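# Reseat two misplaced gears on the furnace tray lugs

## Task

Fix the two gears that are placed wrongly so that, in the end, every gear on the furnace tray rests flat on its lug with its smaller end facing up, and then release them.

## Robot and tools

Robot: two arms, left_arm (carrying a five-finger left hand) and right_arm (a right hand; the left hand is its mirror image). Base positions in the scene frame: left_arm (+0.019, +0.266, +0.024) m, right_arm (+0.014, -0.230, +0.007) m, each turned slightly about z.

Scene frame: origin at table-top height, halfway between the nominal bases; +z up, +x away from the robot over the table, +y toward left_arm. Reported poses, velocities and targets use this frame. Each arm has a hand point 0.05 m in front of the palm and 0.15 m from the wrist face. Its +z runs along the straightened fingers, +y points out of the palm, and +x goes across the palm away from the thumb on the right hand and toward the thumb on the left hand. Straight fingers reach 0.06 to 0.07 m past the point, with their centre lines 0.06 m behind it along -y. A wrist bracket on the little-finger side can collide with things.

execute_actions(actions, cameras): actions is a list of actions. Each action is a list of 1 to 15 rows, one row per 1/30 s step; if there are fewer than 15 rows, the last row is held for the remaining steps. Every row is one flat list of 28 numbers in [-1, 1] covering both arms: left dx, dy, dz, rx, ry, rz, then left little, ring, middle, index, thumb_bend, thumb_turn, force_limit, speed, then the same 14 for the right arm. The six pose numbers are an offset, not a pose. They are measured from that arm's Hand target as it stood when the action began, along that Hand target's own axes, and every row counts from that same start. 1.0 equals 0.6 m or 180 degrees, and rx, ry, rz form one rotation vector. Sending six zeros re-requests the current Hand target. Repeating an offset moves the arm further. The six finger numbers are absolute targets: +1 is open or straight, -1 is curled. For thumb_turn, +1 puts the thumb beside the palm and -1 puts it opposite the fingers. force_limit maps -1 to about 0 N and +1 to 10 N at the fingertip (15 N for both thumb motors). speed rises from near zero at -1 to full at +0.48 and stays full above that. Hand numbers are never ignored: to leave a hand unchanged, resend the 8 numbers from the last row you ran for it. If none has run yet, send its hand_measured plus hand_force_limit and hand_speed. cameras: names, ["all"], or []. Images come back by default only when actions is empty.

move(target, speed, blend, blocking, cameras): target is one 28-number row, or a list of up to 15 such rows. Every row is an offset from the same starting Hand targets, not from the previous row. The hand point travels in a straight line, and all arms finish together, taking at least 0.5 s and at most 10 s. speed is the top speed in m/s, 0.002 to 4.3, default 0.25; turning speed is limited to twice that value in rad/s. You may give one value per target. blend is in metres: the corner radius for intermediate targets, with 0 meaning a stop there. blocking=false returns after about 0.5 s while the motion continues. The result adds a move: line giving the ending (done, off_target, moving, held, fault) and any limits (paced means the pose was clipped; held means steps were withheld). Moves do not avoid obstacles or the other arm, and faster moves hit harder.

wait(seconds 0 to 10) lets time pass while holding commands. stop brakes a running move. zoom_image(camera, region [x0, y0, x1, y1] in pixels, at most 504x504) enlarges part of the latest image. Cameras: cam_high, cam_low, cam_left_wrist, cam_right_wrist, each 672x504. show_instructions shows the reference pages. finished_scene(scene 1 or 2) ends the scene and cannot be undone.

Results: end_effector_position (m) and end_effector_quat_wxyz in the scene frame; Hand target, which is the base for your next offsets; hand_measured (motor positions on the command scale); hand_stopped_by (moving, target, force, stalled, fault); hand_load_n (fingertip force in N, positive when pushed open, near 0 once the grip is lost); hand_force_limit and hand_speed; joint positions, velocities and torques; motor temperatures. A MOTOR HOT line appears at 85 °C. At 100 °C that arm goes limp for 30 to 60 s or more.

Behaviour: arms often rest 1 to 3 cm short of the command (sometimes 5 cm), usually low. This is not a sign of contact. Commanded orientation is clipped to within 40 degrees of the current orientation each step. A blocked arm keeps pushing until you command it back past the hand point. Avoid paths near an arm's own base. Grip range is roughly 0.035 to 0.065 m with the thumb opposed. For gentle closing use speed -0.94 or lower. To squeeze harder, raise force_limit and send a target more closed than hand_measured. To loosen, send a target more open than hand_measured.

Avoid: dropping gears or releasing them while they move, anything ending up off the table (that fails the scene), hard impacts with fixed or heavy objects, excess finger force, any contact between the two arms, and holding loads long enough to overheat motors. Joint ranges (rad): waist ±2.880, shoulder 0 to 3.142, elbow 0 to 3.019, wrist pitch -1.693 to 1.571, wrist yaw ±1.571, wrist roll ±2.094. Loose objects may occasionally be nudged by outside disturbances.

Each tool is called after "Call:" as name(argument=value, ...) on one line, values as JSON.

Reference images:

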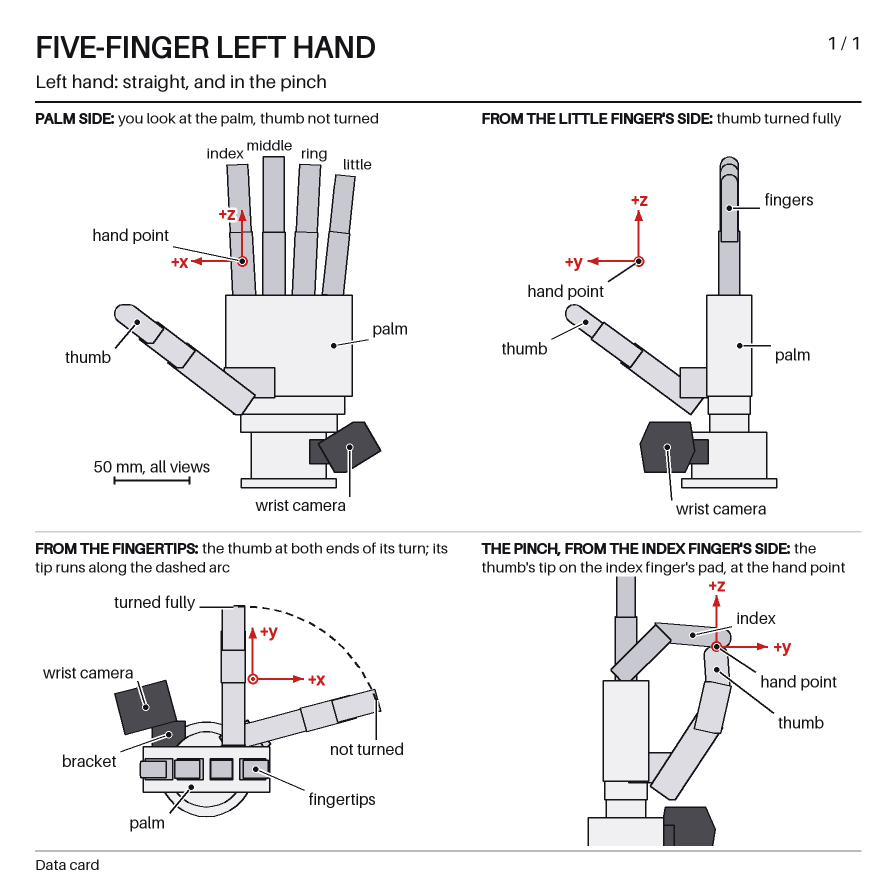

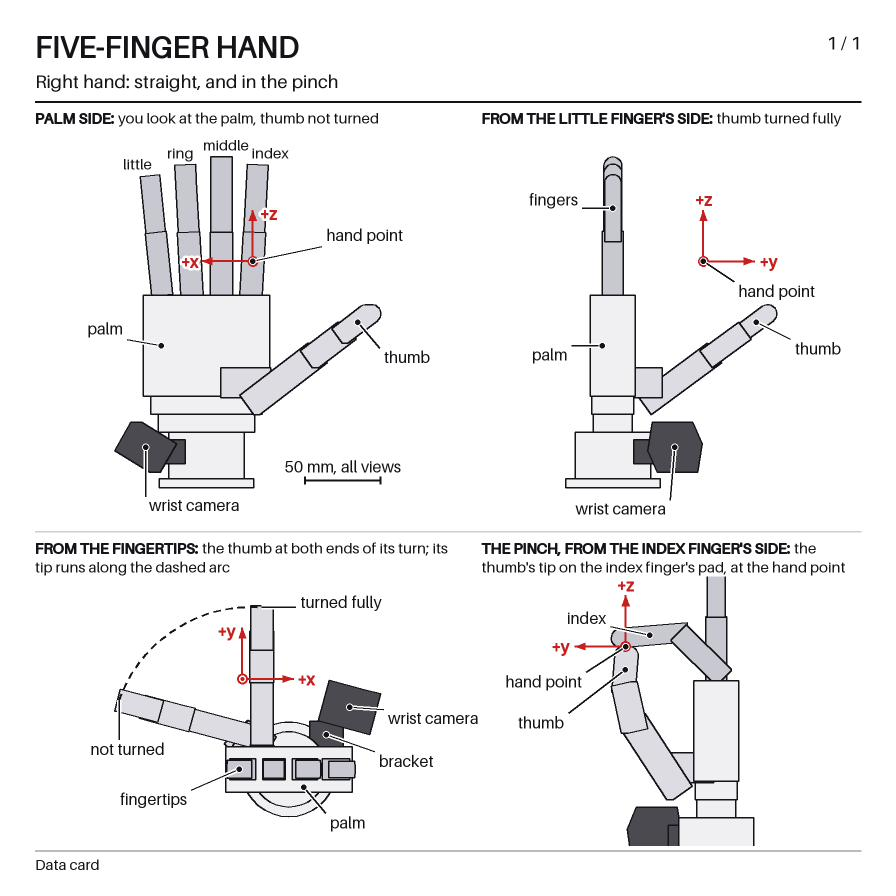

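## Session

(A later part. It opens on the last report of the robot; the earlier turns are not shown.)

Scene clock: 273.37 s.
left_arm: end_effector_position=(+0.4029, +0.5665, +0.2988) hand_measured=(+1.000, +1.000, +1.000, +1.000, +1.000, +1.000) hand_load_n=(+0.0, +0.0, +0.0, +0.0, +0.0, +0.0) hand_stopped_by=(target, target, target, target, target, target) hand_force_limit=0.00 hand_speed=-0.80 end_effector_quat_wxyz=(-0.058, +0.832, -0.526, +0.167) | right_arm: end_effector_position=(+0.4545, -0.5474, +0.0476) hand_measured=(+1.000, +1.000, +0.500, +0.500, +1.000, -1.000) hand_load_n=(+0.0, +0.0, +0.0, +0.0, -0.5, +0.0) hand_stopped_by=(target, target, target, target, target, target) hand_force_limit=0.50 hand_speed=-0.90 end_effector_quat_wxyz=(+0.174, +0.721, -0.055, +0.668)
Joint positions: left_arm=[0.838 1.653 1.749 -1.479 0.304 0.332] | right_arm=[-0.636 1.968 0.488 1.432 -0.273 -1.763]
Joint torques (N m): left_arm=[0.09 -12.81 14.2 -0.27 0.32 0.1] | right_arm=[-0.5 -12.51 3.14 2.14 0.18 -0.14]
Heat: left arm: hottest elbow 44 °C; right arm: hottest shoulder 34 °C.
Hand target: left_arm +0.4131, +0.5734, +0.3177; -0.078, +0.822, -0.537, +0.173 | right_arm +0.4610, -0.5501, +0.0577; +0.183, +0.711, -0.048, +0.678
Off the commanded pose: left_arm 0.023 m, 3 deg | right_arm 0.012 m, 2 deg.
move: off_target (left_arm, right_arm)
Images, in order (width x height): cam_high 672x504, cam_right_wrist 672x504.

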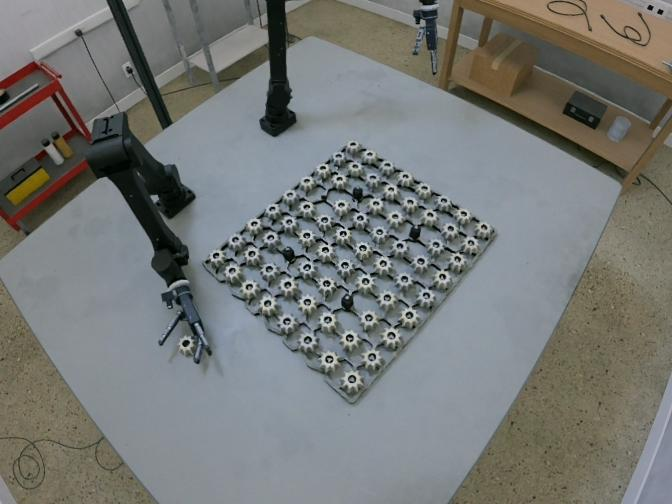

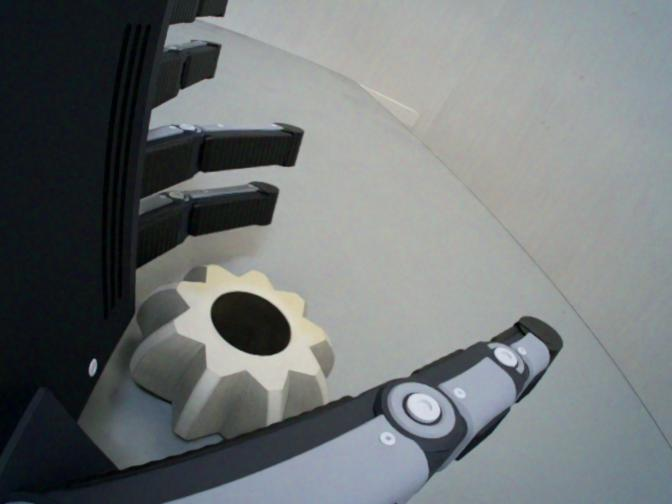

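Call:
move(target=[[0,0,0,0,0,0,1,1,1,1,1,1,0,-0.8, 0.2128,0.0423,-0.0034,0,0,0,1,1,0.5,0.5,1.0,-1,0.5,-0.9],[0,0,0,0,0,0,1,1,1,1,1,1,0,-0.8, 0.2072,0.0128,-0.0251,0.0091,-0.1463,0.2322,1,1,0.5,0.5,1.0,-1,0.5,-0.9],[0,0,0,0,0,0,1,1,1,1,1,1,0,-0.8, 0.2016,-0.0166,-0.0468,0.0182,-0.2925,0.4643,1,1,0.5,0.5,1.0,-1,0.5,-0.9]], speed=[0.1,0.2,0.2], cameras=["cam_right_wrist"])

Scene clock: 288.30 s.
left_arm: end_effector_position=(+0.4029, +0.5665, +0.2988) hand_measured=(+1.000, +1.000, +1.000, +1.000, +1.000, +1.000) hand_load_n=(+0.0, +0.0, +0.0, +0.0, +0.0, +0.0) hand_stopped_by=(target, target, target, target, target, target) hand_force_limit=0.00 hand_speed=-0.80 end_effector_quat_wxyz=(-0.058, +0.832, -0.526, +0.167) | right_arm: end_effector_position=(+0.4372, -0.4972, +0.1618) hand_measured=(+1.000, +1.000, +0.500, +0.500, +1.000, -1.000) hand_load_n=(+0.0, +0.0, +0.0, +0.0, +0.5, +0.0) hand_stopped_by=(target, target, target, target, target, target) hand_force_limit=0.50 hand_speed=-0.90 end_effector_quat_wxyz=(-0.353, +0.713, -0.545, +0.263)
Joint positions: left_arm=[0.838 1.653 1.749 -1.479 0.304 0.332] | right_arm=[-0.832 1.495 1.151 -0.678 -0.77 -0.839]
Joint torques (N m): left_arm=[0.09 -12.86 14.19 -0.24 0.34 0.09] | right_arm=[-1.38 -11.93 11.12 0.43 -0.54 0.07]
Heat: left arm: hottest elbow 44 °C; right arm: hottest shoulder 34 °C.
Hand target: left_arm +0.4131, +0.5734, +0.3177; -0.078, +0.822, -0.537, +0.173 | right_arm +0.4469, -0.5100, +0.1749; -0.353, +0.710, -0.545, +0.272
Off the commanded pose: left_arm 0.023 m, 3 deg | right_arm 0.021 m, 1 deg.
move: off_target (left_arm, right_arm)
Images, in order (width x height): cam_right_wrist 672x504.

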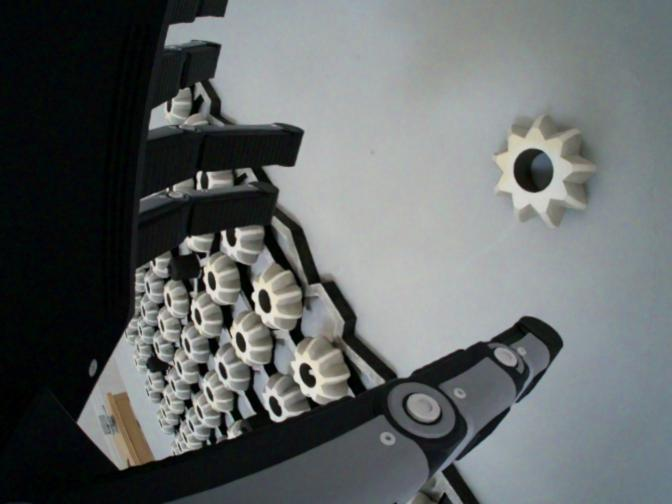

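Call:
move(target=[0,0,0,0,0,0,1,1,1,1,1,1,0,-0.8, 0.0347,0.11,0.0757,0,0,0,1,1,0.5,0.5,1.0,-1,0.5,-0.9], speed=0.15, cameras=["cam_right_wrist"])

Scene clock: 292.03 s.
left_arm: end_effector_position=(+0.4029, +0.5665, +0.2988) hand_measured=(+1.000, +1.000, +1.000, +1.000, +1.000, +1.000) hand_load_n=(+0.0, +0.0, +0.0, +0.0, +0.0, +0.0) hand_stopped_by=(target, target, target, target, target, target) hand_force_limit=0.00 hand_speed=-0.80 end_effector_quat_wxyz=(-0.058, +0.832, -0.526, +0.167) | right_arm: end_effector_position=(+0.4477, -0.5258, +0.0982) hand_measured=(+1.000, +1.000, +0.500, +0.500, +1.000, -1.000) hand_load_n=(+0.0, +0.0, +0.0, +0.0, +0.0, +0.0) hand_stopped_by=(target, target, target, target, target, target) hand_force_limit=0.50 hand_speed=-0.90 end_effector_quat_wxyz=(-0.354, +0.709, -0.548, +0.267)
Joint positions: left_arm=[0.838 1.653 1.749 -1.479 0.304 0.332] | right_arm=[-0.859 1.632 1.129 -0.528 -0.785 -0.855]
Joint torques (N m): left_arm=[0.03 -12.81 14.22 -0.25 0.34 0.09] | right_arm=[-1.32 -13.86 7.02 1.26 -0.55 -0.11]
Heat: left arm: hottest elbow 44 °C; right arm: hottest shoulder 34 °C.
Hand target: left_arm +0.4131, +0.5734, +0.3177; -0.078, +0.822, -0.537, +0.173 | right_arm +0.4489, -0.5311, +0.0949; -0.354, +0.710, -0.545, +0.272
Off the commanded pose: left_arm 0.023 m, 3 deg | right_arm 0.006 m, 1 deg.
move: off_target (left_arm)
Images, in order (width x height): cam_right_wrist 672x504.

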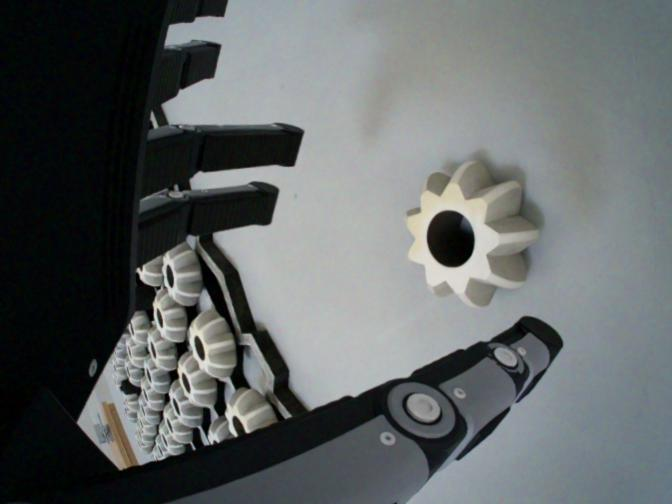

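Call:
move(target=[0,0,0,0,0,0,1,1,1,1,1,1,0,-0.8, -0.0185,0.057,0.0433,0,0,0,1,1,0.5,0.5,1.0,-1,0.5,-0.9], speed=0.08, cameras=["cam_right_wrist"])

Scene clock: 295.73 s.
left_arm: end_effector_position=(+0.4029, +0.5665, +0.2988) hand_measured=(+1.000, +1.000, +1.000, +1.000, +1.000, +1.000) hand_load_n=(+0.0, +0.0, -0.5, +0.0, +0.0, +0.0) hand_stopped_by=(target, target, target, target, target, target) hand_force_limit=0.00 hand_speed=-0.80 end_effector_quat_wxyz=(-0.058, +0.832, -0.526, +0.167) | right_arm: end_effector_position=(+0.4436, -0.5213, +0.0583) hand_measured=(+1.000, +1.000, +0.500, +0.500, +1.000, -1.000) hand_load_n=(+0.0, +0.0, +0.0, +0.0, +0.0, +0.0) hand_stopped_by=(target, target, target, target, target, target) hand_force_limit=0.50 hand_speed=-0.90 end_effector_quat_wxyz=(-0.353, +0.710, -0.544, +0.274)
Joint positions: left_arm=[0.838 1.653 1.749 -1.479 0.304 0.332] | right_arm=[-0.859 1.669 1.05 -0.397 -0.785 -0.855]
Joint torques (N m): left_arm=[0.09 -13.04 14.27 -0.21 0.34 0.1] | right_arm=[-0.44 -13.45 6.37 1.28 -0.35 0.02]
Heat: left arm: hottest elbow 44 °C; right arm: hottest shoulder 34 °C.
Hand target: left_arm +0.4131, +0.5734, +0.3177; -0.078, +0.822, -0.537, +0.173 | right_arm +0.4463, -0.5204, +0.0519; -0.354, +0.710, -0.545, +0.272
Off the commanded pose: left_arm 0.023 m, 3 deg | right_arm 0.007 m, 0 deg.
move: off_target (left_arm)
Images, in order (width x height): cam_right_wrist 672x504.

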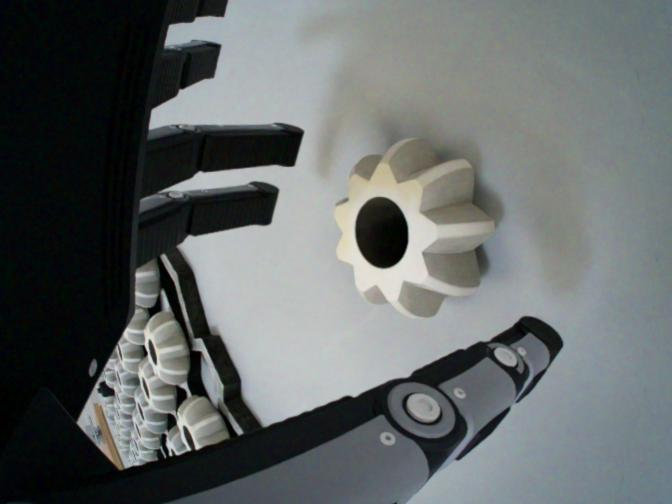

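Call:
move(target=[0,0,0,0,0,0,1,1,1,1,1,1,0,-0.8, -0.0103,0.016,0.0285,0,0,0,1,1,0.5,0.5,1.0,-1,0.5,-0.9], speed=0.06, cameras=["cam_right_wrist"])

Scene clock: 298.67 s.
left_arm: end_effector_position=(+0.4029, +0.5665, +0.2988) hand_measured=(+1.000, +1.000, +1.000, +1.000, +1.000, +1.000) hand_load_n=(+0.0, +0.5, +0.0, +0.0, +0.0, +0.0) hand_stopped_by=(target, target, target, target, target, target) hand_force_limit=0.00 hand_speed=-0.80 end_effector_quat_wxyz=(-0.058, +0.832, -0.526, +0.167) | right_arm: end_effector_position=(+0.4499, -0.5141, +0.0413) hand_measured=(+1.000, +1.000, +0.500, +0.500, +1.000, -1.000) hand_load_n=(+0.0, +0.0, +0.0, +0.0, +0.0, +0.0) hand_stopped_by=(target, target, target, target, target, target) hand_force_limit=0.50 hand_speed=-0.90 end_effector_quat_wxyz=(-0.353, +0.711, -0.542, +0.275)
Joint positions: left_arm=[0.838 1.653 1.749 -1.479 0.304 0.332] | right_arm=[-0.839 1.693 1.024 -0.328 -0.776 -0.835]
Joint torques (N m): left_arm=[0.03 -12.98 14.2 -0.29 0.34 0.1] | right_arm=[-0.32 -13.45 6.13 1.36 -0.27 0.06]
Heat: left arm: hottest elbow 44 °C; right arm: hottest shoulder 34 °C.
Hand target: left_arm +0.4131, +0.5734, +0.3177; -0.078, +0.822, -0.537, +0.173 | right_arm +0.4522, -0.5123, +0.0338; -0.354, +0.710, -0.545, +0.272
Off the commanded pose: left_arm 0.023 m, 3 deg | right_arm 0.008 m, 0 deg.
move: off_target (left_arm)
Images, in order (width x height): cam_right_wrist 672x504.

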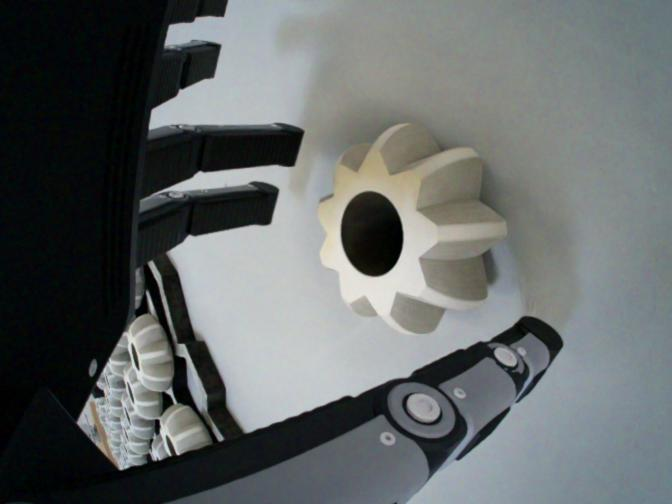

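Call:
move(target=[0,0,0,0,0,0,1,1,1,1,1,1,0,-0.8, -0.0012,0.0107,0.0107,0,0,0,1,1,0.5,0.5,1.0,-1,0.5,-0.9], speed=0.05)

Call:
move(target=[0,0,0,0,0,0,1,1,1,1,1,1,0,-0.8, 0,0,0,0,0,0,1,1,-0.2,-0.2,0.2,-1,0.5,-0.9], cameras=["cam_right_wrist"])

Scene clock: 301.47 s.
left_arm: end_effector_position=(+0.4029, +0.5665, +0.2988) hand_measured=(+1.000, +1.000, +1.000, +1.000, +1.000, +1.000) hand_load_n=(+0.0, +0.0, +0.0, +0.0, +0.0, +0.0) hand_stopped_by=(target, target, target, target, target, target) hand_force_limit=0.00 hand_speed=-0.80 end_effector_quat_wxyz=(-0.058, +0.832, -0.526, +0.167) | right_arm: end_effector_position=(+0.4509, -0.5138, +0.0330) hand_measured=(+1.000, +1.000, +0.500, +0.500, +1.000, -1.000) hand_load_n=(+0.0, +0.0, +0.0, +0.0, +0.0, +0.0) hand_stopped_by=(target, target, target, target, target, target) hand_force_limit=0.50 hand_speed=-0.90 end_effector_quat_wxyz=(-0.353, +0.711, -0.543, +0.276)
Joint positions: left_arm=[0.838 1.653 1.749 -1.479 0.304 0.332] | right_arm=[-0.837 1.707 1.016 -0.301 -0.774 -0.831]
Joint torques (N m): left_arm=[0.21 -12.98 14.28 -0.27 0.32 0.1] | right_arm=[-0.26 -13.45 6.01 1.36 -0.27 0.05]
Heat: left arm: hottest elbow 44 °C; right arm: hottest shoulder 34 °C.
Hand target: left_arm +0.4131, +0.5734, +0.3177; -0.078, +0.822, -0.537, +0.173 | right_arm +0.4533, -0.5112, +0.0250; -0.354, +0.710, -0.545, +0.272
Off the commanded pose: left_arm 0.023 m, 3 deg | right_arm 0.009 m, 1 deg.
move: off_target (left_arm)

Scene clock: 303.57 s.
left_arm: end_effector_position=(+0.4029, +0.5665, +0.2988) hand_measured=(+1.000, +1.000, +1.000, +1.000, +1.000, +1.000) hand_load_n=(+0.0, +0.0, +0.0, +0.0, +0.0, +0.0) hand_stopped_by=(target, target, target, target, target, target) hand_force_limit=0.00 hand_speed=-0.80 end_effector_quat_wxyz=(-0.058, +0.832, -0.526, +0.167) | right_arm: end_effector_position=(+0.4541, -0.5124, +0.0339) hand_measured=(+1.000, +1.000, +0.132, -0.008, +0.786, -1.000) hand_load_n=(+0.0, +0.0, +7.5, +8.5, +14.0, -2.0) hand_stopped_by=(target, target, force, force, force, target) hand_force_limit=0.50 hand_speed=-0.90 end_effector_quat_wxyz=(-0.354, +0.711, -0.539, +0.278)
Joint positions: left_arm=[0.838 1.653 1.749 -1.479 0.304 0.332] | right_arm=[-0.831 1.707 1.016 -0.292 -0.776 -0.828]
Joint torques (N m): left_arm=[0.03 -12.92 14.26 -0.28 0.33 0.1] | right_arm=[-0.73 -13.45 6.01 1.03 -0.21 0.03]
Heat: left arm: hottest elbow 44 °C; right arm: hottest shoulder 34 °C.
Hand target: left_arm +0.4131, +0.5734, +0.3177; -0.078, +0.822, -0.537, +0.173 | right_arm +0.4534, -0.5113, +0.0250; -0.354, +0.710, -0.545, +0.272
Off the commanded pose: left_arm 0.023 m, 3 deg | right_arm 0.009 m, 1 deg.
move: off_target (left_arm)
Images, in order (width x height): cam_right_wrist 672x504.

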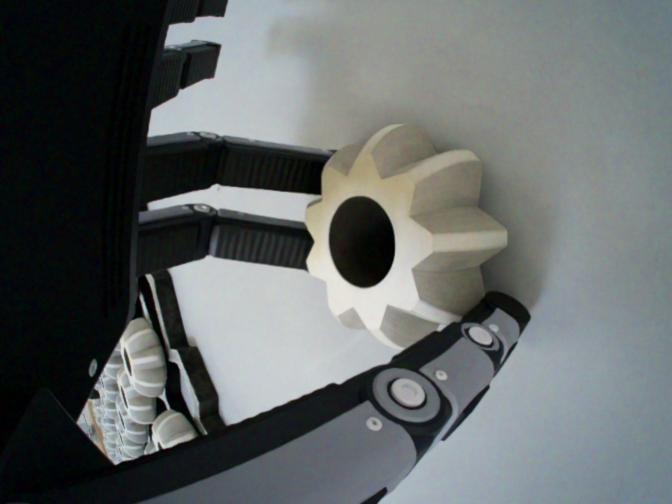

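Call:
move(target=[0,0,0,0,0,0,1,1,1,1,1,1,0,-0.8, 0,-0.2263,-0.1707,0,0,0,1,1,-0.2,-0.2,0.2,-1,0.5,-0.9], speed=0.12, cameras=["cam_right_wrist"])

Scene clock: 307.20 s.
left_arm: end_effector_position=(+0.4029, +0.5665, +0.2988) hand_measured=(+1.000, +1.000, +1.000, +1.000, +1.000, +1.000) hand_load_n=(+0.0, +0.0, +0.0, +0.0, +0.0, +0.0) hand_stopped_by=(target, target, target, target, target, target) hand_force_limit=0.00 hand_speed=-0.80 end_effector_quat_wxyz=(-0.058, +0.832, -0.526, +0.167) | right_arm: end_effector_position=(+0.4376, -0.4975, +0.1550) hand_measured=(+1.000, +1.000, +0.132, -0.008, +0.786, -1.000) hand_load_n=(+0.0, -0.5, +6.5, +8.0, +14.0, -2.0) hand_stopped_by=(target, target, force, force, force, target) hand_force_limit=0.50 hand_speed=-0.90 end_effector_quat_wxyz=(-0.356, +0.708, -0.562, +0.236)
Joint positions: left_arm=[0.838 1.653 1.749 -1.479 0.304 0.332] | right_arm=[-0.831 1.533 1.184 -0.73 -0.766 -0.828]
Joint torques (N m): left_arm=[-0.03 -12.92 14.22 -0.28 0.34 0.1] | right_arm=[-0.73 -16.15 12.18 0.4 -0.57 0.03]
Heat: left arm: hottest elbow 44 °C; right arm: hottest shoulder 34 °C.
Hand target: left_arm +0.4131, +0.5734, +0.3177; -0.078, +0.822, -0.537, +0.173 | right_arm +0.4532, -0.5111, +0.1950; -0.354, +0.710, -0.545, +0.272
Off the commanded pose: left_arm 0.023 m, 3 deg | right_arm 0.045 m, 5 deg.
move: off_target (left_arm, right_arm)
Images, in order (width x height): cam_right_wrist 672x504.

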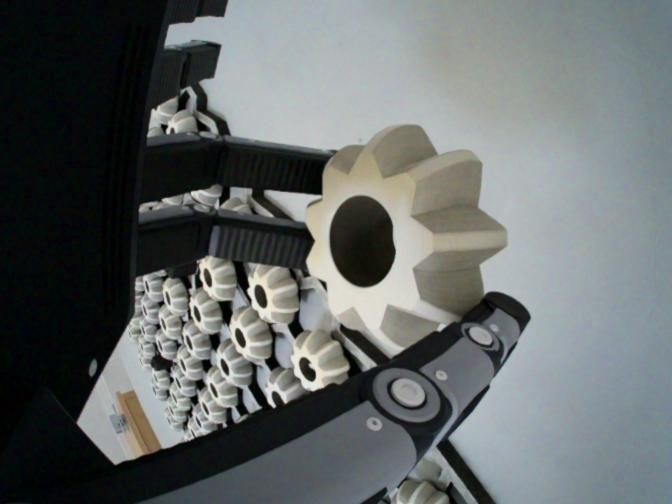

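Call:
move(target=[[0,0,0,0,0,0,1,1,1,1,1,1,0,-0.8, -0.4805,-0.1798,0.1273,0,-0.0555,-0.0419,1,1,-0.2,-0.2,0.2,-1,0.5,-0.9],[0,0,0,0,0,0,1,1,1,1,1,1,0,-0.8, -0.9018,-0.1926,0.1577,0,-0.1109,-0.0837,1,1,-0.2,-0.2,0.2,-1,0.5,-0.9]], speed=0.22, blend=[0.05,0], cameras=["cam_right_wrist"])

Scene clock: 312.57 s.
left_arm: end_effector_position=(+0.4029, +0.5665, +0.2988) hand_measured=(+1.000, +1.000, +1.000, +1.000, +1.000, +1.000) hand_load_n=(+0.0, +0.0, +0.0, +0.0, +0.0, +0.0) hand_stopped_by=(target, target, target, target, target, target) hand_force_limit=0.00 hand_speed=-0.80 end_effector_quat_wxyz=(-0.058, +0.832, -0.526, +0.167) | right_arm: end_effector_position=(+0.4319, +0.0386, +0.1962) hand_measured=(+1.000, +1.000, +0.132, -0.008, +0.786, -1.000) hand_load_n=(+0.0, +0.0, +7.0, +8.0, +14.0, -2.0) hand_stopped_by=(target, target, force, force, force, target) hand_force_limit=0.50 hand_speed=-0.90 end_effector_quat_wxyz=(-0.374, +0.828, -0.384, +0.166)
Joint positions: left_arm=[0.838 1.653 1.749 -1.479 0.304 0.332] | right_arm=[0.424 1.275 1.012 -0.482 -0.196 -0.162]
Joint torques (N m): left_arm=[0.03 -12.86 14.23 -0.31 0.33 0.09] | right_arm=[-0.97 -10.81 11.9 2.14 0.04 0.09]
Heat: left arm: hottest elbow 44 °C; right arm: hottest shoulder 34 °C.
Hand target: left_arm +0.4131, +0.5734, +0.3177; -0.078, +0.822, -0.537, +0.173 | right_arm +0.4533, +0.0491, +0.2297; -0.404, +0.811, -0.378, +0.189
Off the commanded pose: left_arm 0.023 m, 3 deg | right_arm 0.041 m, 5 deg.
move: off_target (left_arm, right_arm)
Images, in order (width x height): cam_right_wrist 672x504.

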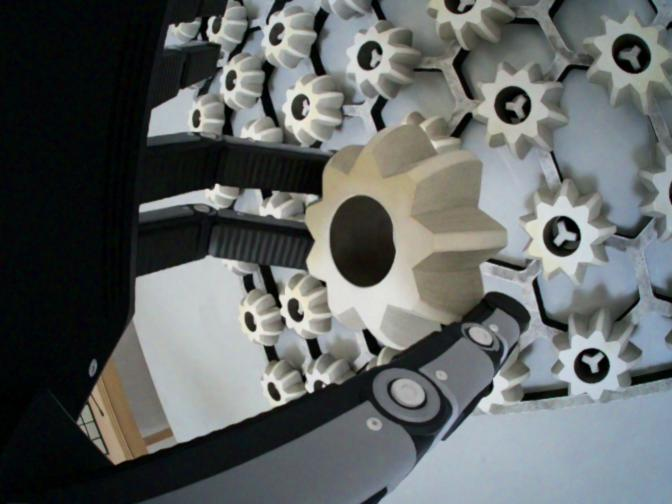

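Call:
move(target=[0,0,0,0,0,0,1,1,1,1,1,1,0,-0.8, -0.1089,0.0953,0.0942,0,0,0,1,1,-0.2,-0.2,0.2,-1,0.5,-0.9], speed=0.15, cameras=["cam_right_wrist"])

Scene clock: 316.53 s.
left_arm: end_effector_position=(+0.4029, +0.5665, +0.2988) hand_measured=(+1.000, +1.000, +1.000, +1.000, +1.000, +1.000) hand_load_n=(+0.0, +0.0, +0.0, +0.0, +0.0, +0.0) hand_stopped_by=(target, target, target, target, target, target) hand_force_limit=0.00 hand_speed=-0.80 end_effector_quat_wxyz=(-0.058, +0.832, -0.526, +0.167) | right_arm: end_effector_position=(+0.4112, +0.0971, +0.1351) hand_measured=(+1.000, +1.000, +0.132, -0.008, +0.786, -1.000) hand_load_n=(+0.0, +0.0, +7.0, +8.0, +14.5, -2.0) hand_stopped_by=(target, target, force, force, force, target) hand_force_limit=0.50 hand_speed=-0.90 end_effector_quat_wxyz=(-0.384, +0.822, -0.380, +0.180)
Joint positions: left_arm=[0.838 1.653 1.749 -1.479 0.304 0.332] | right_arm=[0.58 1.352 0.895 -0.241 -0.068 -0.062]
Joint torques (N m): left_arm=[0.15 -12.92 14.19 -0.25 0.33 0.09] | right_arm=[-0.5 -11.52 8.51 2.26 0.16 0.08]
Heat: left arm: hottest elbow 44 °C; right arm: hottest shoulder 34 °C.
Hand target: left_arm +0.4131, +0.5734, +0.3177; -0.078, +0.822, -0.537, +0.173 | right_arm +0.4195, +0.1059, +0.1498; -0.404, +0.811, -0.378, +0.189
Off the commanded pose: left_arm 0.023 m, 3 deg | right_arm 0.019 m, 3 deg.
move: off_target (left_arm, right_arm)
Images, in order (width x height): cam_right_wrist 672x504.

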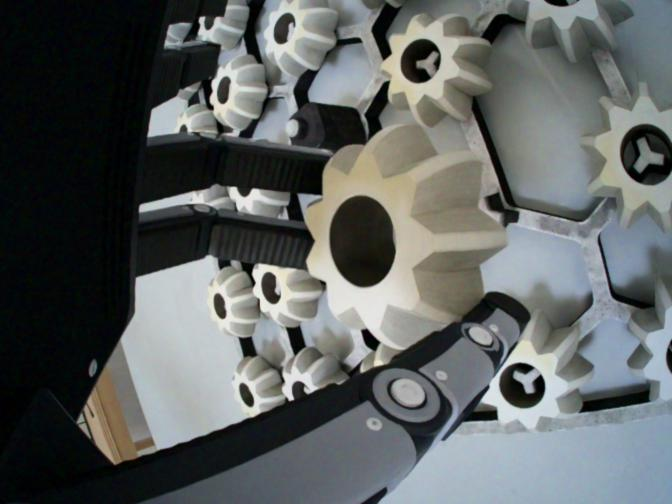

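Call:
move(target=[0,0,0,0,0,0,1,1,1,1,1,1,0,-0.8, 0.0023,0.0917,0.0632,0,0,0,1,1,-0.2,-0.2,0.2,-1,0.5,-0.9], speed=0.1, cameras=["cam_right_wrist"])

Scene clock: 319.90 s.
left_arm: end_effector_position=(+0.4029, +0.5665, +0.2988) hand_measured=(+1.000, +1.000, +1.000, +1.000, +1.000, +1.000) hand_load_n=(+0.0, +0.0, +0.0, +0.0, +0.0, +0.0) hand_stopped_by=(target, target, target, target, target, target) hand_force_limit=0.00 hand_speed=-0.80 end_effector_quat_wxyz=(-0.058, +0.832, -0.526, +0.167) | right_arm: end_effector_position=(+0.4096, +0.0960, +0.0726) hand_measured=(+1.000, +1.000, +0.132, -0.008, +0.786, -1.000) hand_load_n=(+0.0, +0.0, +6.5, +8.0, +14.0, -2.5) hand_stopped_by=(target, target, force, force, force, target) hand_force_limit=0.50 hand_speed=-0.90 end_effector_quat_wxyz=(-0.387, +0.821, -0.379, +0.181)
Joint positions: left_arm=[0.838 1.653 1.749 -1.479 0.304 0.332] | right_arm=[0.58 1.445 0.792 -0.038 -0.068 -0.062]
Joint torques (N m): left_arm=[0.15 -13.04 14.17 -0.28 0.34 0.11] | right_arm=[-0.85 -11.63 7.46 2.21 0.06 0.05]
Heat: left arm: hottest elbow 44 °C; right arm: hottest shoulder 34 °C.
Hand target: left_arm +0.4131, +0.5734, +0.3177; -0.078, +0.822, -0.537, +0.173 | right_arm +0.4182, +0.1029, +0.0831; -0.404, +0.811, -0.378, +0.189
Off the commanded pose: left_arm 0.023 m, 3 deg | right_arm 0.015 m, 2 deg.
move: off_target (left_arm, right_arm)
Images, in order (width x height): cam_right_wrist 672x504.

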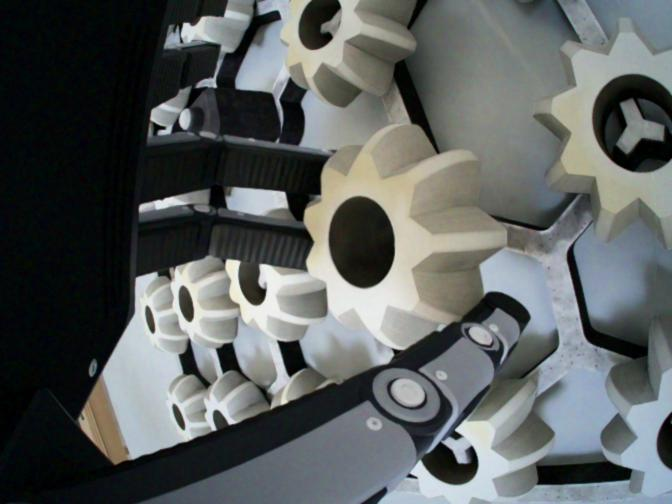

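Call:
move(target=[0,0,0,0,0,0,1,1,1,1,1,1,0,-0.8, -0.0078,-0.0058,0.0132,0.011,0.0012,-0.0016,1,1,-0.2,-0.2,0.2,-1,0.5,-0.9], speed=0.05, cameras=["cam_right_wrist"])

Scene clock: 326.23 s.
left_arm: end_effector_position=(+0.4029, +0.5665, +0.2988) hand_measured=(+1.000, +1.000, +1.000, +1.000, +1.000, +1.000) hand_load_n=(-0.5, +0.0, +0.0, +0.0, +0.0, +0.0) hand_stopped_by=(target, target, target, target, target, target) hand_force_limit=0.00 hand_speed=-0.80 end_effector_quat_wxyz=(-0.058, +0.832, -0.526, +0.167) | right_arm: end_effector_position=(+0.4149, +0.1024, +0.0705) hand_measured=(+1.000, +1.000, +0.132, -0.008, +0.786, -1.000) hand_load_n=(+0.0, +0.0, +6.5, +8.0, +14.0, -2.0) hand_stopped_by=(target, target, force, force, force, target) hand_force_limit=0.50 hand_speed=-0.90 end_effector_quat_wxyz=(-0.399, +0.814, -0.376, +0.191)
Joint positions: left_arm=[0.838 1.653 1.749 -1.479 0.304 0.332] | right_arm=[0.588 1.461 0.784 0.022 -0.058 -0.059]
Joint torques (N m): left_arm=[0.09 -13.16 14.24 -0.25 0.34 0.1] | right_arm=[-0.21 -11.69 7.41 2.32 0.18 0.08]
Heat: left arm: hottest elbow 44 °C; right arm: hottest shoulder 34 °C.
Hand target: left_arm +0.4131, +0.5734, +0.3177; -0.078, +0.822, -0.537, +0.173 | right_arm +0.4217, +0.1119, +0.0811; -0.417, +0.805, -0.373, +0.198
Off the commanded pose: left_arm 0.023 m, 3 deg | right_arm 0.016 m, 2 deg.
move: off_target (left_arm, right_arm)
Images, in order (width x height): cam_right_wrist 672x504.

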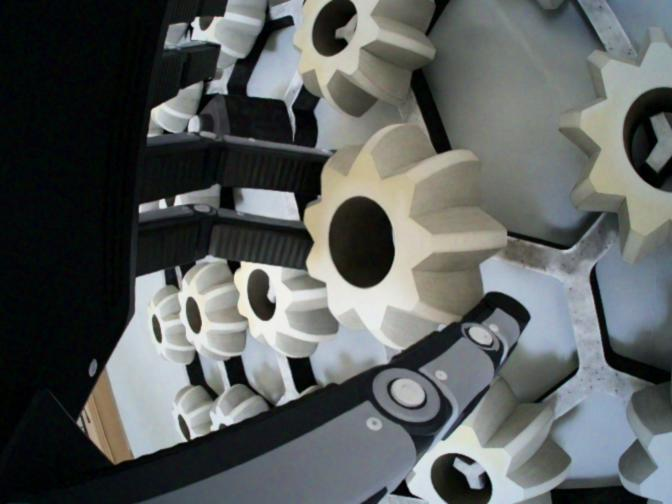

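Call:
move(target=[0,0,0,0,0,0,1,1,1,1,1,1,0,-0.8, -0.0035,0.016,0.012,0,0,0,1,1,-0.2,-0.2,0.2,-1,0.5,-0.9], speed=0.03, cameras=["cam_right_wrist"])

Scene clock: 332.20 s.
left_arm: end_effector_position=(+0.4029, +0.5665, +0.2988) hand_measured=(+1.000, +1.000, +1.000, +1.000, +1.000, +1.000) hand_load_n=(+0.0, +0.0, +0.0, +0.0, +0.0, +0.0) hand_stopped_by=(target, target, target, target, target, target) hand_force_limit=0.00 hand_speed=-0.80 end_effector_quat_wxyz=(-0.058, +0.832, -0.526, +0.167) | right_arm: end_effector_position=(+0.4139, +0.1041, +0.0582) hand_measured=(+1.000, +1.000, +0.132, -0.008, +0.786, -1.000) hand_load_n=(+0.0, +0.0, +6.5, +8.0, +14.0, -2.0) hand_stopped_by=(target, target, force, force, force, target) hand_force_limit=0.50 hand_speed=-0.90 end_effector_quat_wxyz=(-0.399, +0.814, -0.376, +0.191)
Joint positions: left_arm=[0.838 1.653 1.749 -1.479 0.304 0.332] | right_arm=[0.593 1.487 0.771 0.06 -0.054 -0.056]
Joint torques (N m): left_arm=[0.15 -12.92 14.17 -0.25 0.33 0.09] | right_arm=[-0.21 -11.93 7.2 2.32 0.18 0.08]
Heat: left arm: hottest elbow 44 °C; right arm: hottest shoulder 34 °C.
Hand target: left_arm +0.4131, +0.5734, +0.3177; -0.078, +0.822, -0.537, +0.173 | right_arm +0.4206, +0.1136, +0.0690; -0.416, +0.805, -0.373, +0.198
Off the commanded pose: left_arm 0.023 m, 3 deg | right_arm 0.016 m, 2 deg.
move: off_target (left_arm, right_arm)
Images, in order (width x height): cam_right_wrist 672x504.

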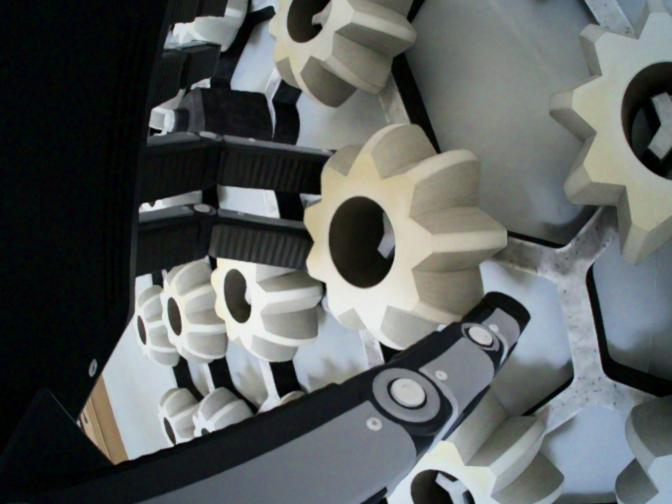

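Call:
zoom_image(camera="cam_right_wrist", region=[290, 160, 450, 310])

Scaled by 3.150 from the camera's 672x504 image, which has a finer 960x720 frame.

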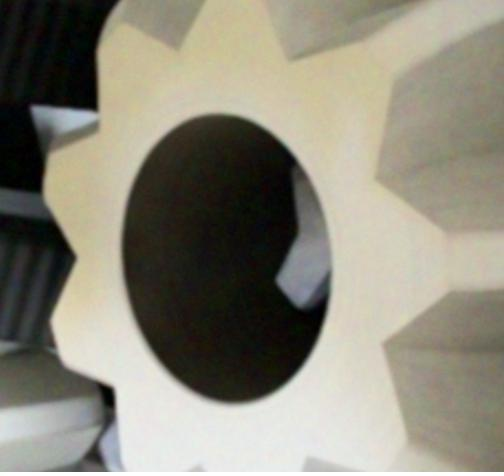

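Call:
move(target=[0,0,0,0,0,0,1,1,1,1,1,1,0,-0.8, 0,0.0113,0.0085,0,0,0,1,1,-0.2,-0.2,0.2,-1,0.5,-0.9], speed=0.03, cameras=["cam_right_wrist"])

Scene clock: 337.30 s.
left_arm: end_effector_position=(+0.4029, +0.5665, +0.2988) hand_measured=(+1.000, +1.000, +1.000, +1.000, +1.000, +1.000) hand_load_n=(+0.0, +0.0, +0.0, +0.0, -0.5, +0.0) hand_stopped_by=(target, target, target, target, target, target) hand_force_limit=0.00 hand_speed=-0.80 end_effector_quat_wxyz=(-0.058, +0.832, -0.526, +0.167) | right_arm: end_effector_position=(+0.4144, +0.1045, +0.0510) hand_measured=(+1.000, +1.000, +0.132, -0.008, +0.786, -1.000) hand_load_n=(+0.0, +0.0, +6.5, +8.0, +14.0, -2.0) hand_stopped_by=(target, target, force, force, force, target) hand_force_limit=0.50 hand_speed=-0.90 end_effector_quat_wxyz=(-0.400, +0.814, -0.376, +0.191)
Joint positions: left_arm=[0.838 1.653 1.749 -1.479 0.304 0.332] | right_arm=[0.593 1.503 0.763 0.087 -0.054 -0.055]
Joint torques (N m): left_arm=[0.09 -13.16 14.17 -0.27 0.33 0.1] | right_arm=[-0.26 -11.87 7.01 2.35 0.17 0.08]
Heat: left arm: hottest elbow 44 °C; right arm: hottest shoulder 34 °C.
Hand target: left_arm +0.4131, +0.5734, +0.3177; -0.078, +0.822, -0.537, +0.173 | right_arm +0.4208, +0.1138, +0.0605; -0.416, +0.805, -0.373, +0.198
Off the commanded pose: left_arm 0.023 m, 3 deg | right_arm 0.015 m, 2 deg.
move: off_target (left_arm, right_arm)
Images, in order (width x height): cam_right_wrist 672x504.

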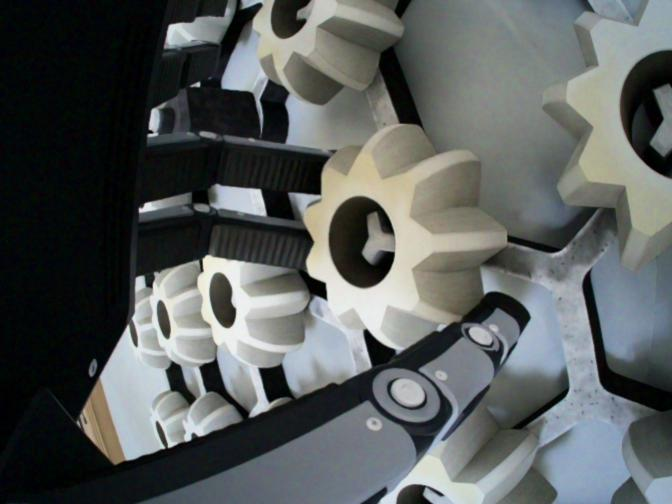

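Call:
move(target=[0,0,0,0,0,0,1,1,1,1,1,1,0,-0.8, 0,0.0087,0.0065,0,0,0,1,1,-0.2,-0.2,0.2,-1,0.5,-0.9], speed=0.02, cameras=["cam_right_wrist"])

Call:
zoom_image(camera="cam_right_wrist", region=[290, 160, 450, 310])

Scene clock: 339.10 s.
left_arm: end_effector_position=(+0.4029, +0.5665, +0.2988) hand_measured=(+1.000, +1.000, +1.000, +1.000, +1.000, +1.000) hand_load_n=(+0.0, +0.0, +0.0, +0.5, +0.0, +0.0) hand_stopped_by=(target, target, target, target, target, target) hand_force_limit=0.00 hand_speed=-0.80 end_effector_quat_wxyz=(-0.058, +0.832, -0.526, +0.167) | right_arm: end_effector_position=(+0.4163, +0.1059, +0.0503) hand_measured=(+1.000, +1.000, +0.132, -0.008, +0.786, -1.000) hand_load_n=(+0.0, +0.0, +5.5, +7.0, +14.5, -2.0) hand_stopped_by=(target, target, force, force, force, target) hand_force_limit=0.50 hand_speed=-0.90 end_effector_quat_wxyz=(-0.404, +0.811, -0.375, +0.194)
Joint positions: left_arm=[0.838 1.653 1.749 -1.479 0.304 0.332] | right_arm=[0.593 1.509 0.76 0.107 -0.054 -0.054]
Joint torques (N m): left_arm=[0.15 -13.1 14.23 -0.23 0.33 0.1] | right_arm=[-0.26 -11.16 6.8 2.39 0.17 0.07]
Heat: left arm: hottest elbow 44 °C; right arm: hottest shoulder 34 °C.
Hand target: left_arm +0.4131, +0.5734, +0.3177; -0.078, +0.822, -0.537, +0.173 | right_arm +0.4211, +0.1139, +0.0541; -0.417, +0.805, -0.373, +0.198
Off the commanded pose: left_arm 0.023 m, 3 deg | right_arm 0.010 m, 2 deg.
move: off_target (left_arm)
Images, in order (width x height): cam_right_wrist 672x504.

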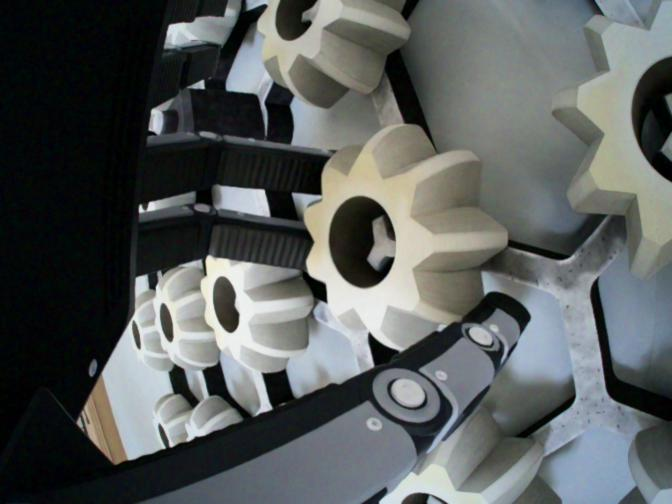

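Scaled by 3.150 from the camera's 672x504 image, which has a finer 960x720 frame.

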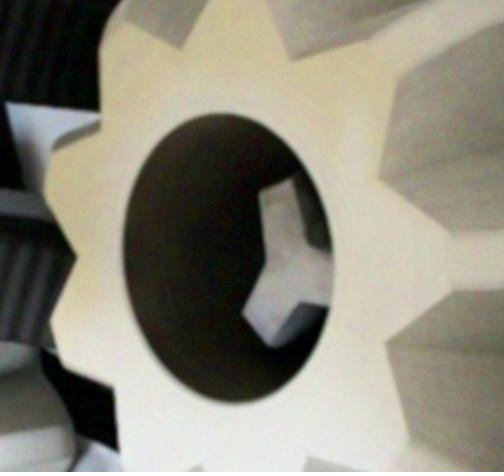

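Call:
move(target=[0,0,0,0,0,0,1,1,1,1,1,1,0,-0.8, 0.0015,0.0093,0.0039,0,0,0,1,1,-0.2,-0.2,0.2,-1,0.5,-0.9], speed=0.02, cameras=["cam_right_wrist"])

Call:
zoom_image(camera="cam_right_wrist", region=[290, 160, 450, 310])

Scene clock: 346.37 s.
left_arm: end_effector_position=(+0.4029, +0.5665, +0.2988) hand_measured=(+1.000, +1.000, +1.000, +1.000, +1.000, +1.000) hand_load_n=(+0.0, +0.0, +0.0, +0.0, +0.0, +0.0) hand_stopped_by=(target, target, target, target, target, target) hand_force_limit=0.00 hand_speed=-0.80 end_effector_quat_wxyz=(-0.058, +0.832, -0.526, +0.167) | right_arm: end_effector_position=(+0.4162, +0.1058, +0.0497) hand_measured=(+1.000, +1.000, +0.132, -0.008, +0.786, -1.000) hand_load_n=(+0.0, -0.5, +4.5, +6.0, +15.5, -2.0) hand_stopped_by=(target, target, force, force, force, target) hand_force_limit=0.50 hand_speed=-0.90 end_effector_quat_wxyz=(-0.408, +0.810, -0.374, +0.196)
Joint positions: left_arm=[0.838 1.653 1.749 -1.479 0.304 0.332] | right_arm=[0.593 1.509 0.752 0.125 -0.054 -0.054]
Joint torques (N m): left_arm=[0.09 -13.04 14.24 -0.23 0.32 0.1] | right_arm=[-0.5 -10.23 6.65 2.47 0.11 0.05]
Heat: left arm: hottest elbow 44 °C; right arm: hottest shoulder 33 °C.
Hand target: left_arm +0.4131, +0.5734, +0.3177; -0.078, +0.822, -0.537, +0.173 | right_arm +0.4207, +0.1124, +0.0482; -0.417, +0.805, -0.373, +0.198
Off the commanded pose: left_arm 0.023 m, 3 deg | right_arm 0.008 m, 1 deg.
move: off_target (left_arm)
Images, in order (width x height): cam_right_wrist 672x504.

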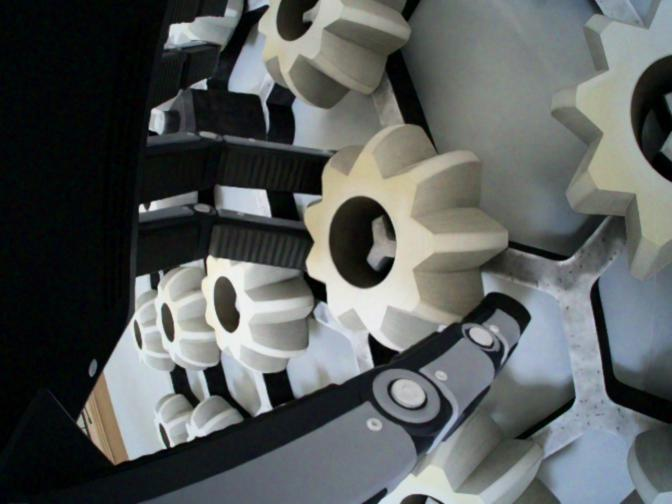

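Scaled by 3.150 from the camera's 672x504 image, which has a finer 960x720 frame.

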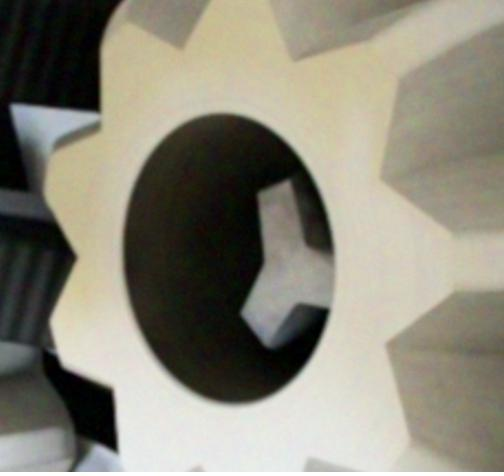

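Call:
move(target=[0,0,0,0,0,0,1,1,1,1,1,1,0,-0.8, 0,-0.0053,-0.004,0,0,0,1,1,-0.2,-0.2,0.2,-1,0.5,-0.9], speed=0.03)

Call:
move(target=[0,0,0,0,0,0,1,1,1,1,1,1,0,-0.8, 0,0,0,0,0,0,1,1,0.5,0.5,1.0,-1,0.5,-0.9], cameras=["cam_right_wrist"])

Call:
zoom_image(camera="cam_right_wrist", region=[290, 100, 530, 340])

Scene clock: 352.57 s.
left_arm: end_effector_position=(+0.4029, +0.5665, +0.2988) hand_measured=(+1.000, +1.000, +1.000, +1.000, +1.000, +1.000) hand_load_n=(+0.0, +0.0, +0.0, +0.0, +0.0, +0.0) hand_stopped_by=(target, target, target, target, target, target) hand_force_limit=0.00 hand_speed=-0.80 end_effector_quat_wxyz=(-0.058, +0.832, -0.526, +0.167) | right_arm: end_effector_position=(+0.4162, +0.1058, +0.0497) hand_measured=(+1.000, +1.000, +0.132, -0.008, +0.786, -1.000) hand_load_n=(+0.0, -0.5, +4.0, +6.0, +15.0, -1.5) hand_stopped_by=(target, target, force, force, force, target) hand_force_limit=0.50 hand_speed=-0.90 end_effector_quat_wxyz=(-0.408, +0.810, -0.374, +0.196)
Joint positions: left_arm=[0.838 1.653 1.749 -1.479 0.304 0.332] | right_arm=[0.593 1.509 0.752 0.125 -0.054 -0.054]
Joint torques (N m): left_arm=[-0.03 -12.81 14.24 -0.27 0.33 0.09] | right_arm=[-0.5 -10.99 6.93 2.03 0.11 0.06]
Heat: left arm: hottest elbow 44 °C; right arm: hottest shoulder 33 °C.
Hand target: left_arm +0.4131, +0.5734, +0.3177; -0.078, +0.822, -0.537, +0.173 | right_arm +0.4206, +0.1123, +0.0522; -0.417, +0.805, -0.373, +0.198
Off the commanded pose: left_arm 0.023 m, 3 deg | right_arm 0.008 m, 1 deg.
move: off_target (left_arm)

Scene clock: 354.67 s.
left_arm: end_effector_position=(+0.4029, +0.5665, +0.2988) hand_measured=(+1.000, +1.000, +1.000, +1.000, +1.000, +1.000) hand_load_n=(+0.0, +0.0, +0.0, +0.0, +0.0, +0.0) hand_stopped_by=(target, target, target, target, target, target) hand_force_limit=0.00 hand_speed=-0.80 end_effector_quat_wxyz=(-0.058, +0.832, -0.526, +0.167) | right_arm: end_effector_position=(+0.4161, +0.1058, +0.0496) hand_measured=(+1.000, +1.000, +0.500, +0.500, +1.000, -1.000) hand_load_n=(+0.0, +0.0, +0.0, +0.0, +0.0, +0.0) hand_stopped_by=(target, target, target, target, target, target) hand_force_limit=0.50 hand_speed=-0.90 end_effector_quat_wxyz=(-0.409, +0.809, -0.374, +0.196)
Joint positions: left_arm=[0.838 1.653 1.749 -1.479 0.304 0.332] | right_arm=[0.593 1.509 0.75 0.128 -0.054 -0.054]
Joint torques (N m): left_arm=[0.09 -12.86 14.23 -0.2 0.34 0.09] | right_arm=[-0.5 -10.99 7.05 1.91 0.11 0.05]
Heat: left arm: hottest elbow 44 °C; right arm: hottest shoulder 33 °C.
Hand target: left_arm +0.4131, +0.5734, +0.3177; -0.078, +0.822, -0.537, +0.173 | right_arm +0.4206, +0.1123, +0.0522; -0.417, +0.805, -0.373, +0.198
Off the commanded pose: left_arm 0.023 m, 3 deg | right_arm 0.008 m, 1 deg.
move: off_target (left_arm)
Images, in order (width x height): cam_right_wrist 672x504.

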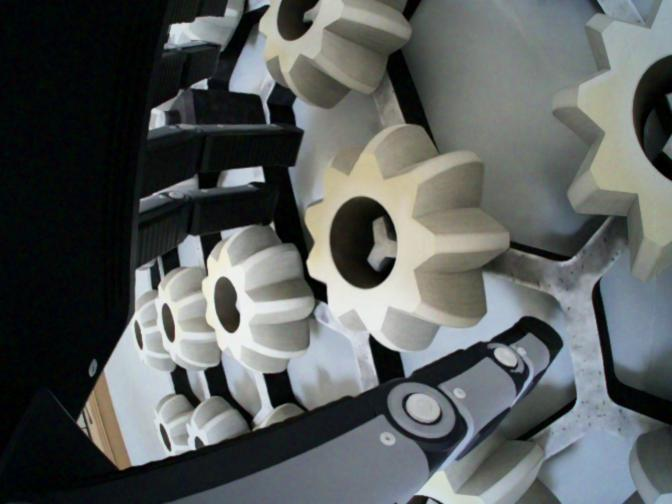

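Scaled by 2.100 from the camera's 672x504 image, which has a finer 960x720 frame.

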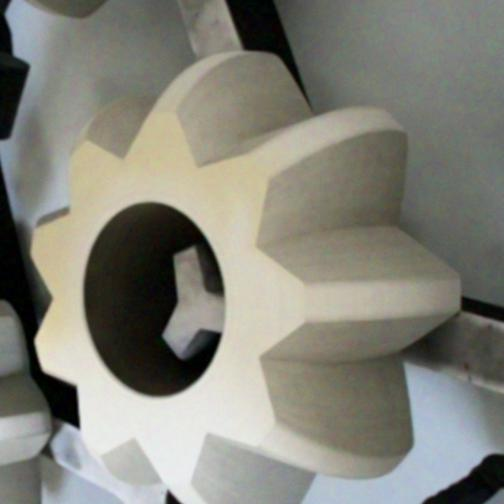

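Call:
move(target=[0,0,0,0,0,0,1,1,1,1,1,1,0,-0.8, 0.0018,-0.1911,-0.1339,0,0,0,1,1,0.5,0.5,1.0,-1,0.5,-0.9], speed=0.1, cameras=["cam_right_wrist","cam_high"])

Scene clock: 357.43 s.
left_arm: end_effector_position=(+0.4029, +0.5665, +0.2988) hand_measured=(+1.000, +1.000, +1.000, +1.000, +1.000, +1.000) hand_load_n=(+0.0, +0.0, +0.0, +0.0, +0.0, +0.0) hand_stopped_by=(target, target, target, target, target, target) hand_force_limit=0.00 hand_speed=-0.80 end_effector_quat_wxyz=(-0.058, +0.832, -0.526, +0.167) | right_arm: end_effector_position=(+0.4101, +0.1014, +0.1631) hand_measured=(+1.000, +1.000, +0.500, +0.500, +1.000, -1.000) hand_load_n=(+0.0, +0.0, +0.0, +0.0, +0.0, +0.0) hand_stopped_by=(target, target, target, target, target, target) hand_force_limit=0.50 hand_speed=-0.90 end_effector_quat_wxyz=(-0.397, +0.815, -0.377, +0.190)
Joint positions: left_arm=[0.838 1.653 1.749 -1.479 0.304 0.332] | right_arm=[0.593 1.308 0.918 -0.271 -0.054 -0.054]
Joint torques (N m): left_arm=[0.03 -12.81 14.17 -0.24 0.32 0.1] | right_arm=[-0.5 -11.52 11.47 0.9 0.1 0.05]
Heat: left arm: hottest elbow 44 °C; right arm: hottest shoulder 33 °C.
Hand target: left_arm +0.4131, +0.5734, +0.3177; -0.078, +0.822, -0.537, +0.173 | right_arm +0.4208, +0.1124, +0.1922; -0.417, +0.805, -0.373, +0.198
Off the commanded pose: left_arm 0.023 m, 3 deg | right_arm 0.033 m, 3 deg.
move: off_target (left_arm, right_arm)
Images, in order (width x height): cam_high 672x504, cam_right_wrist 672x504.

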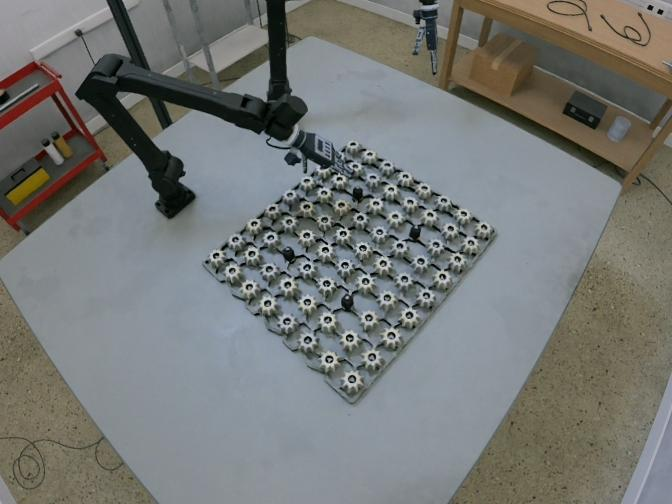

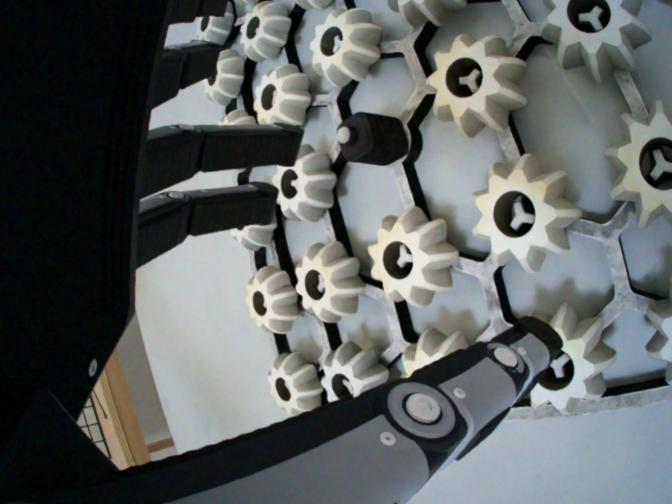

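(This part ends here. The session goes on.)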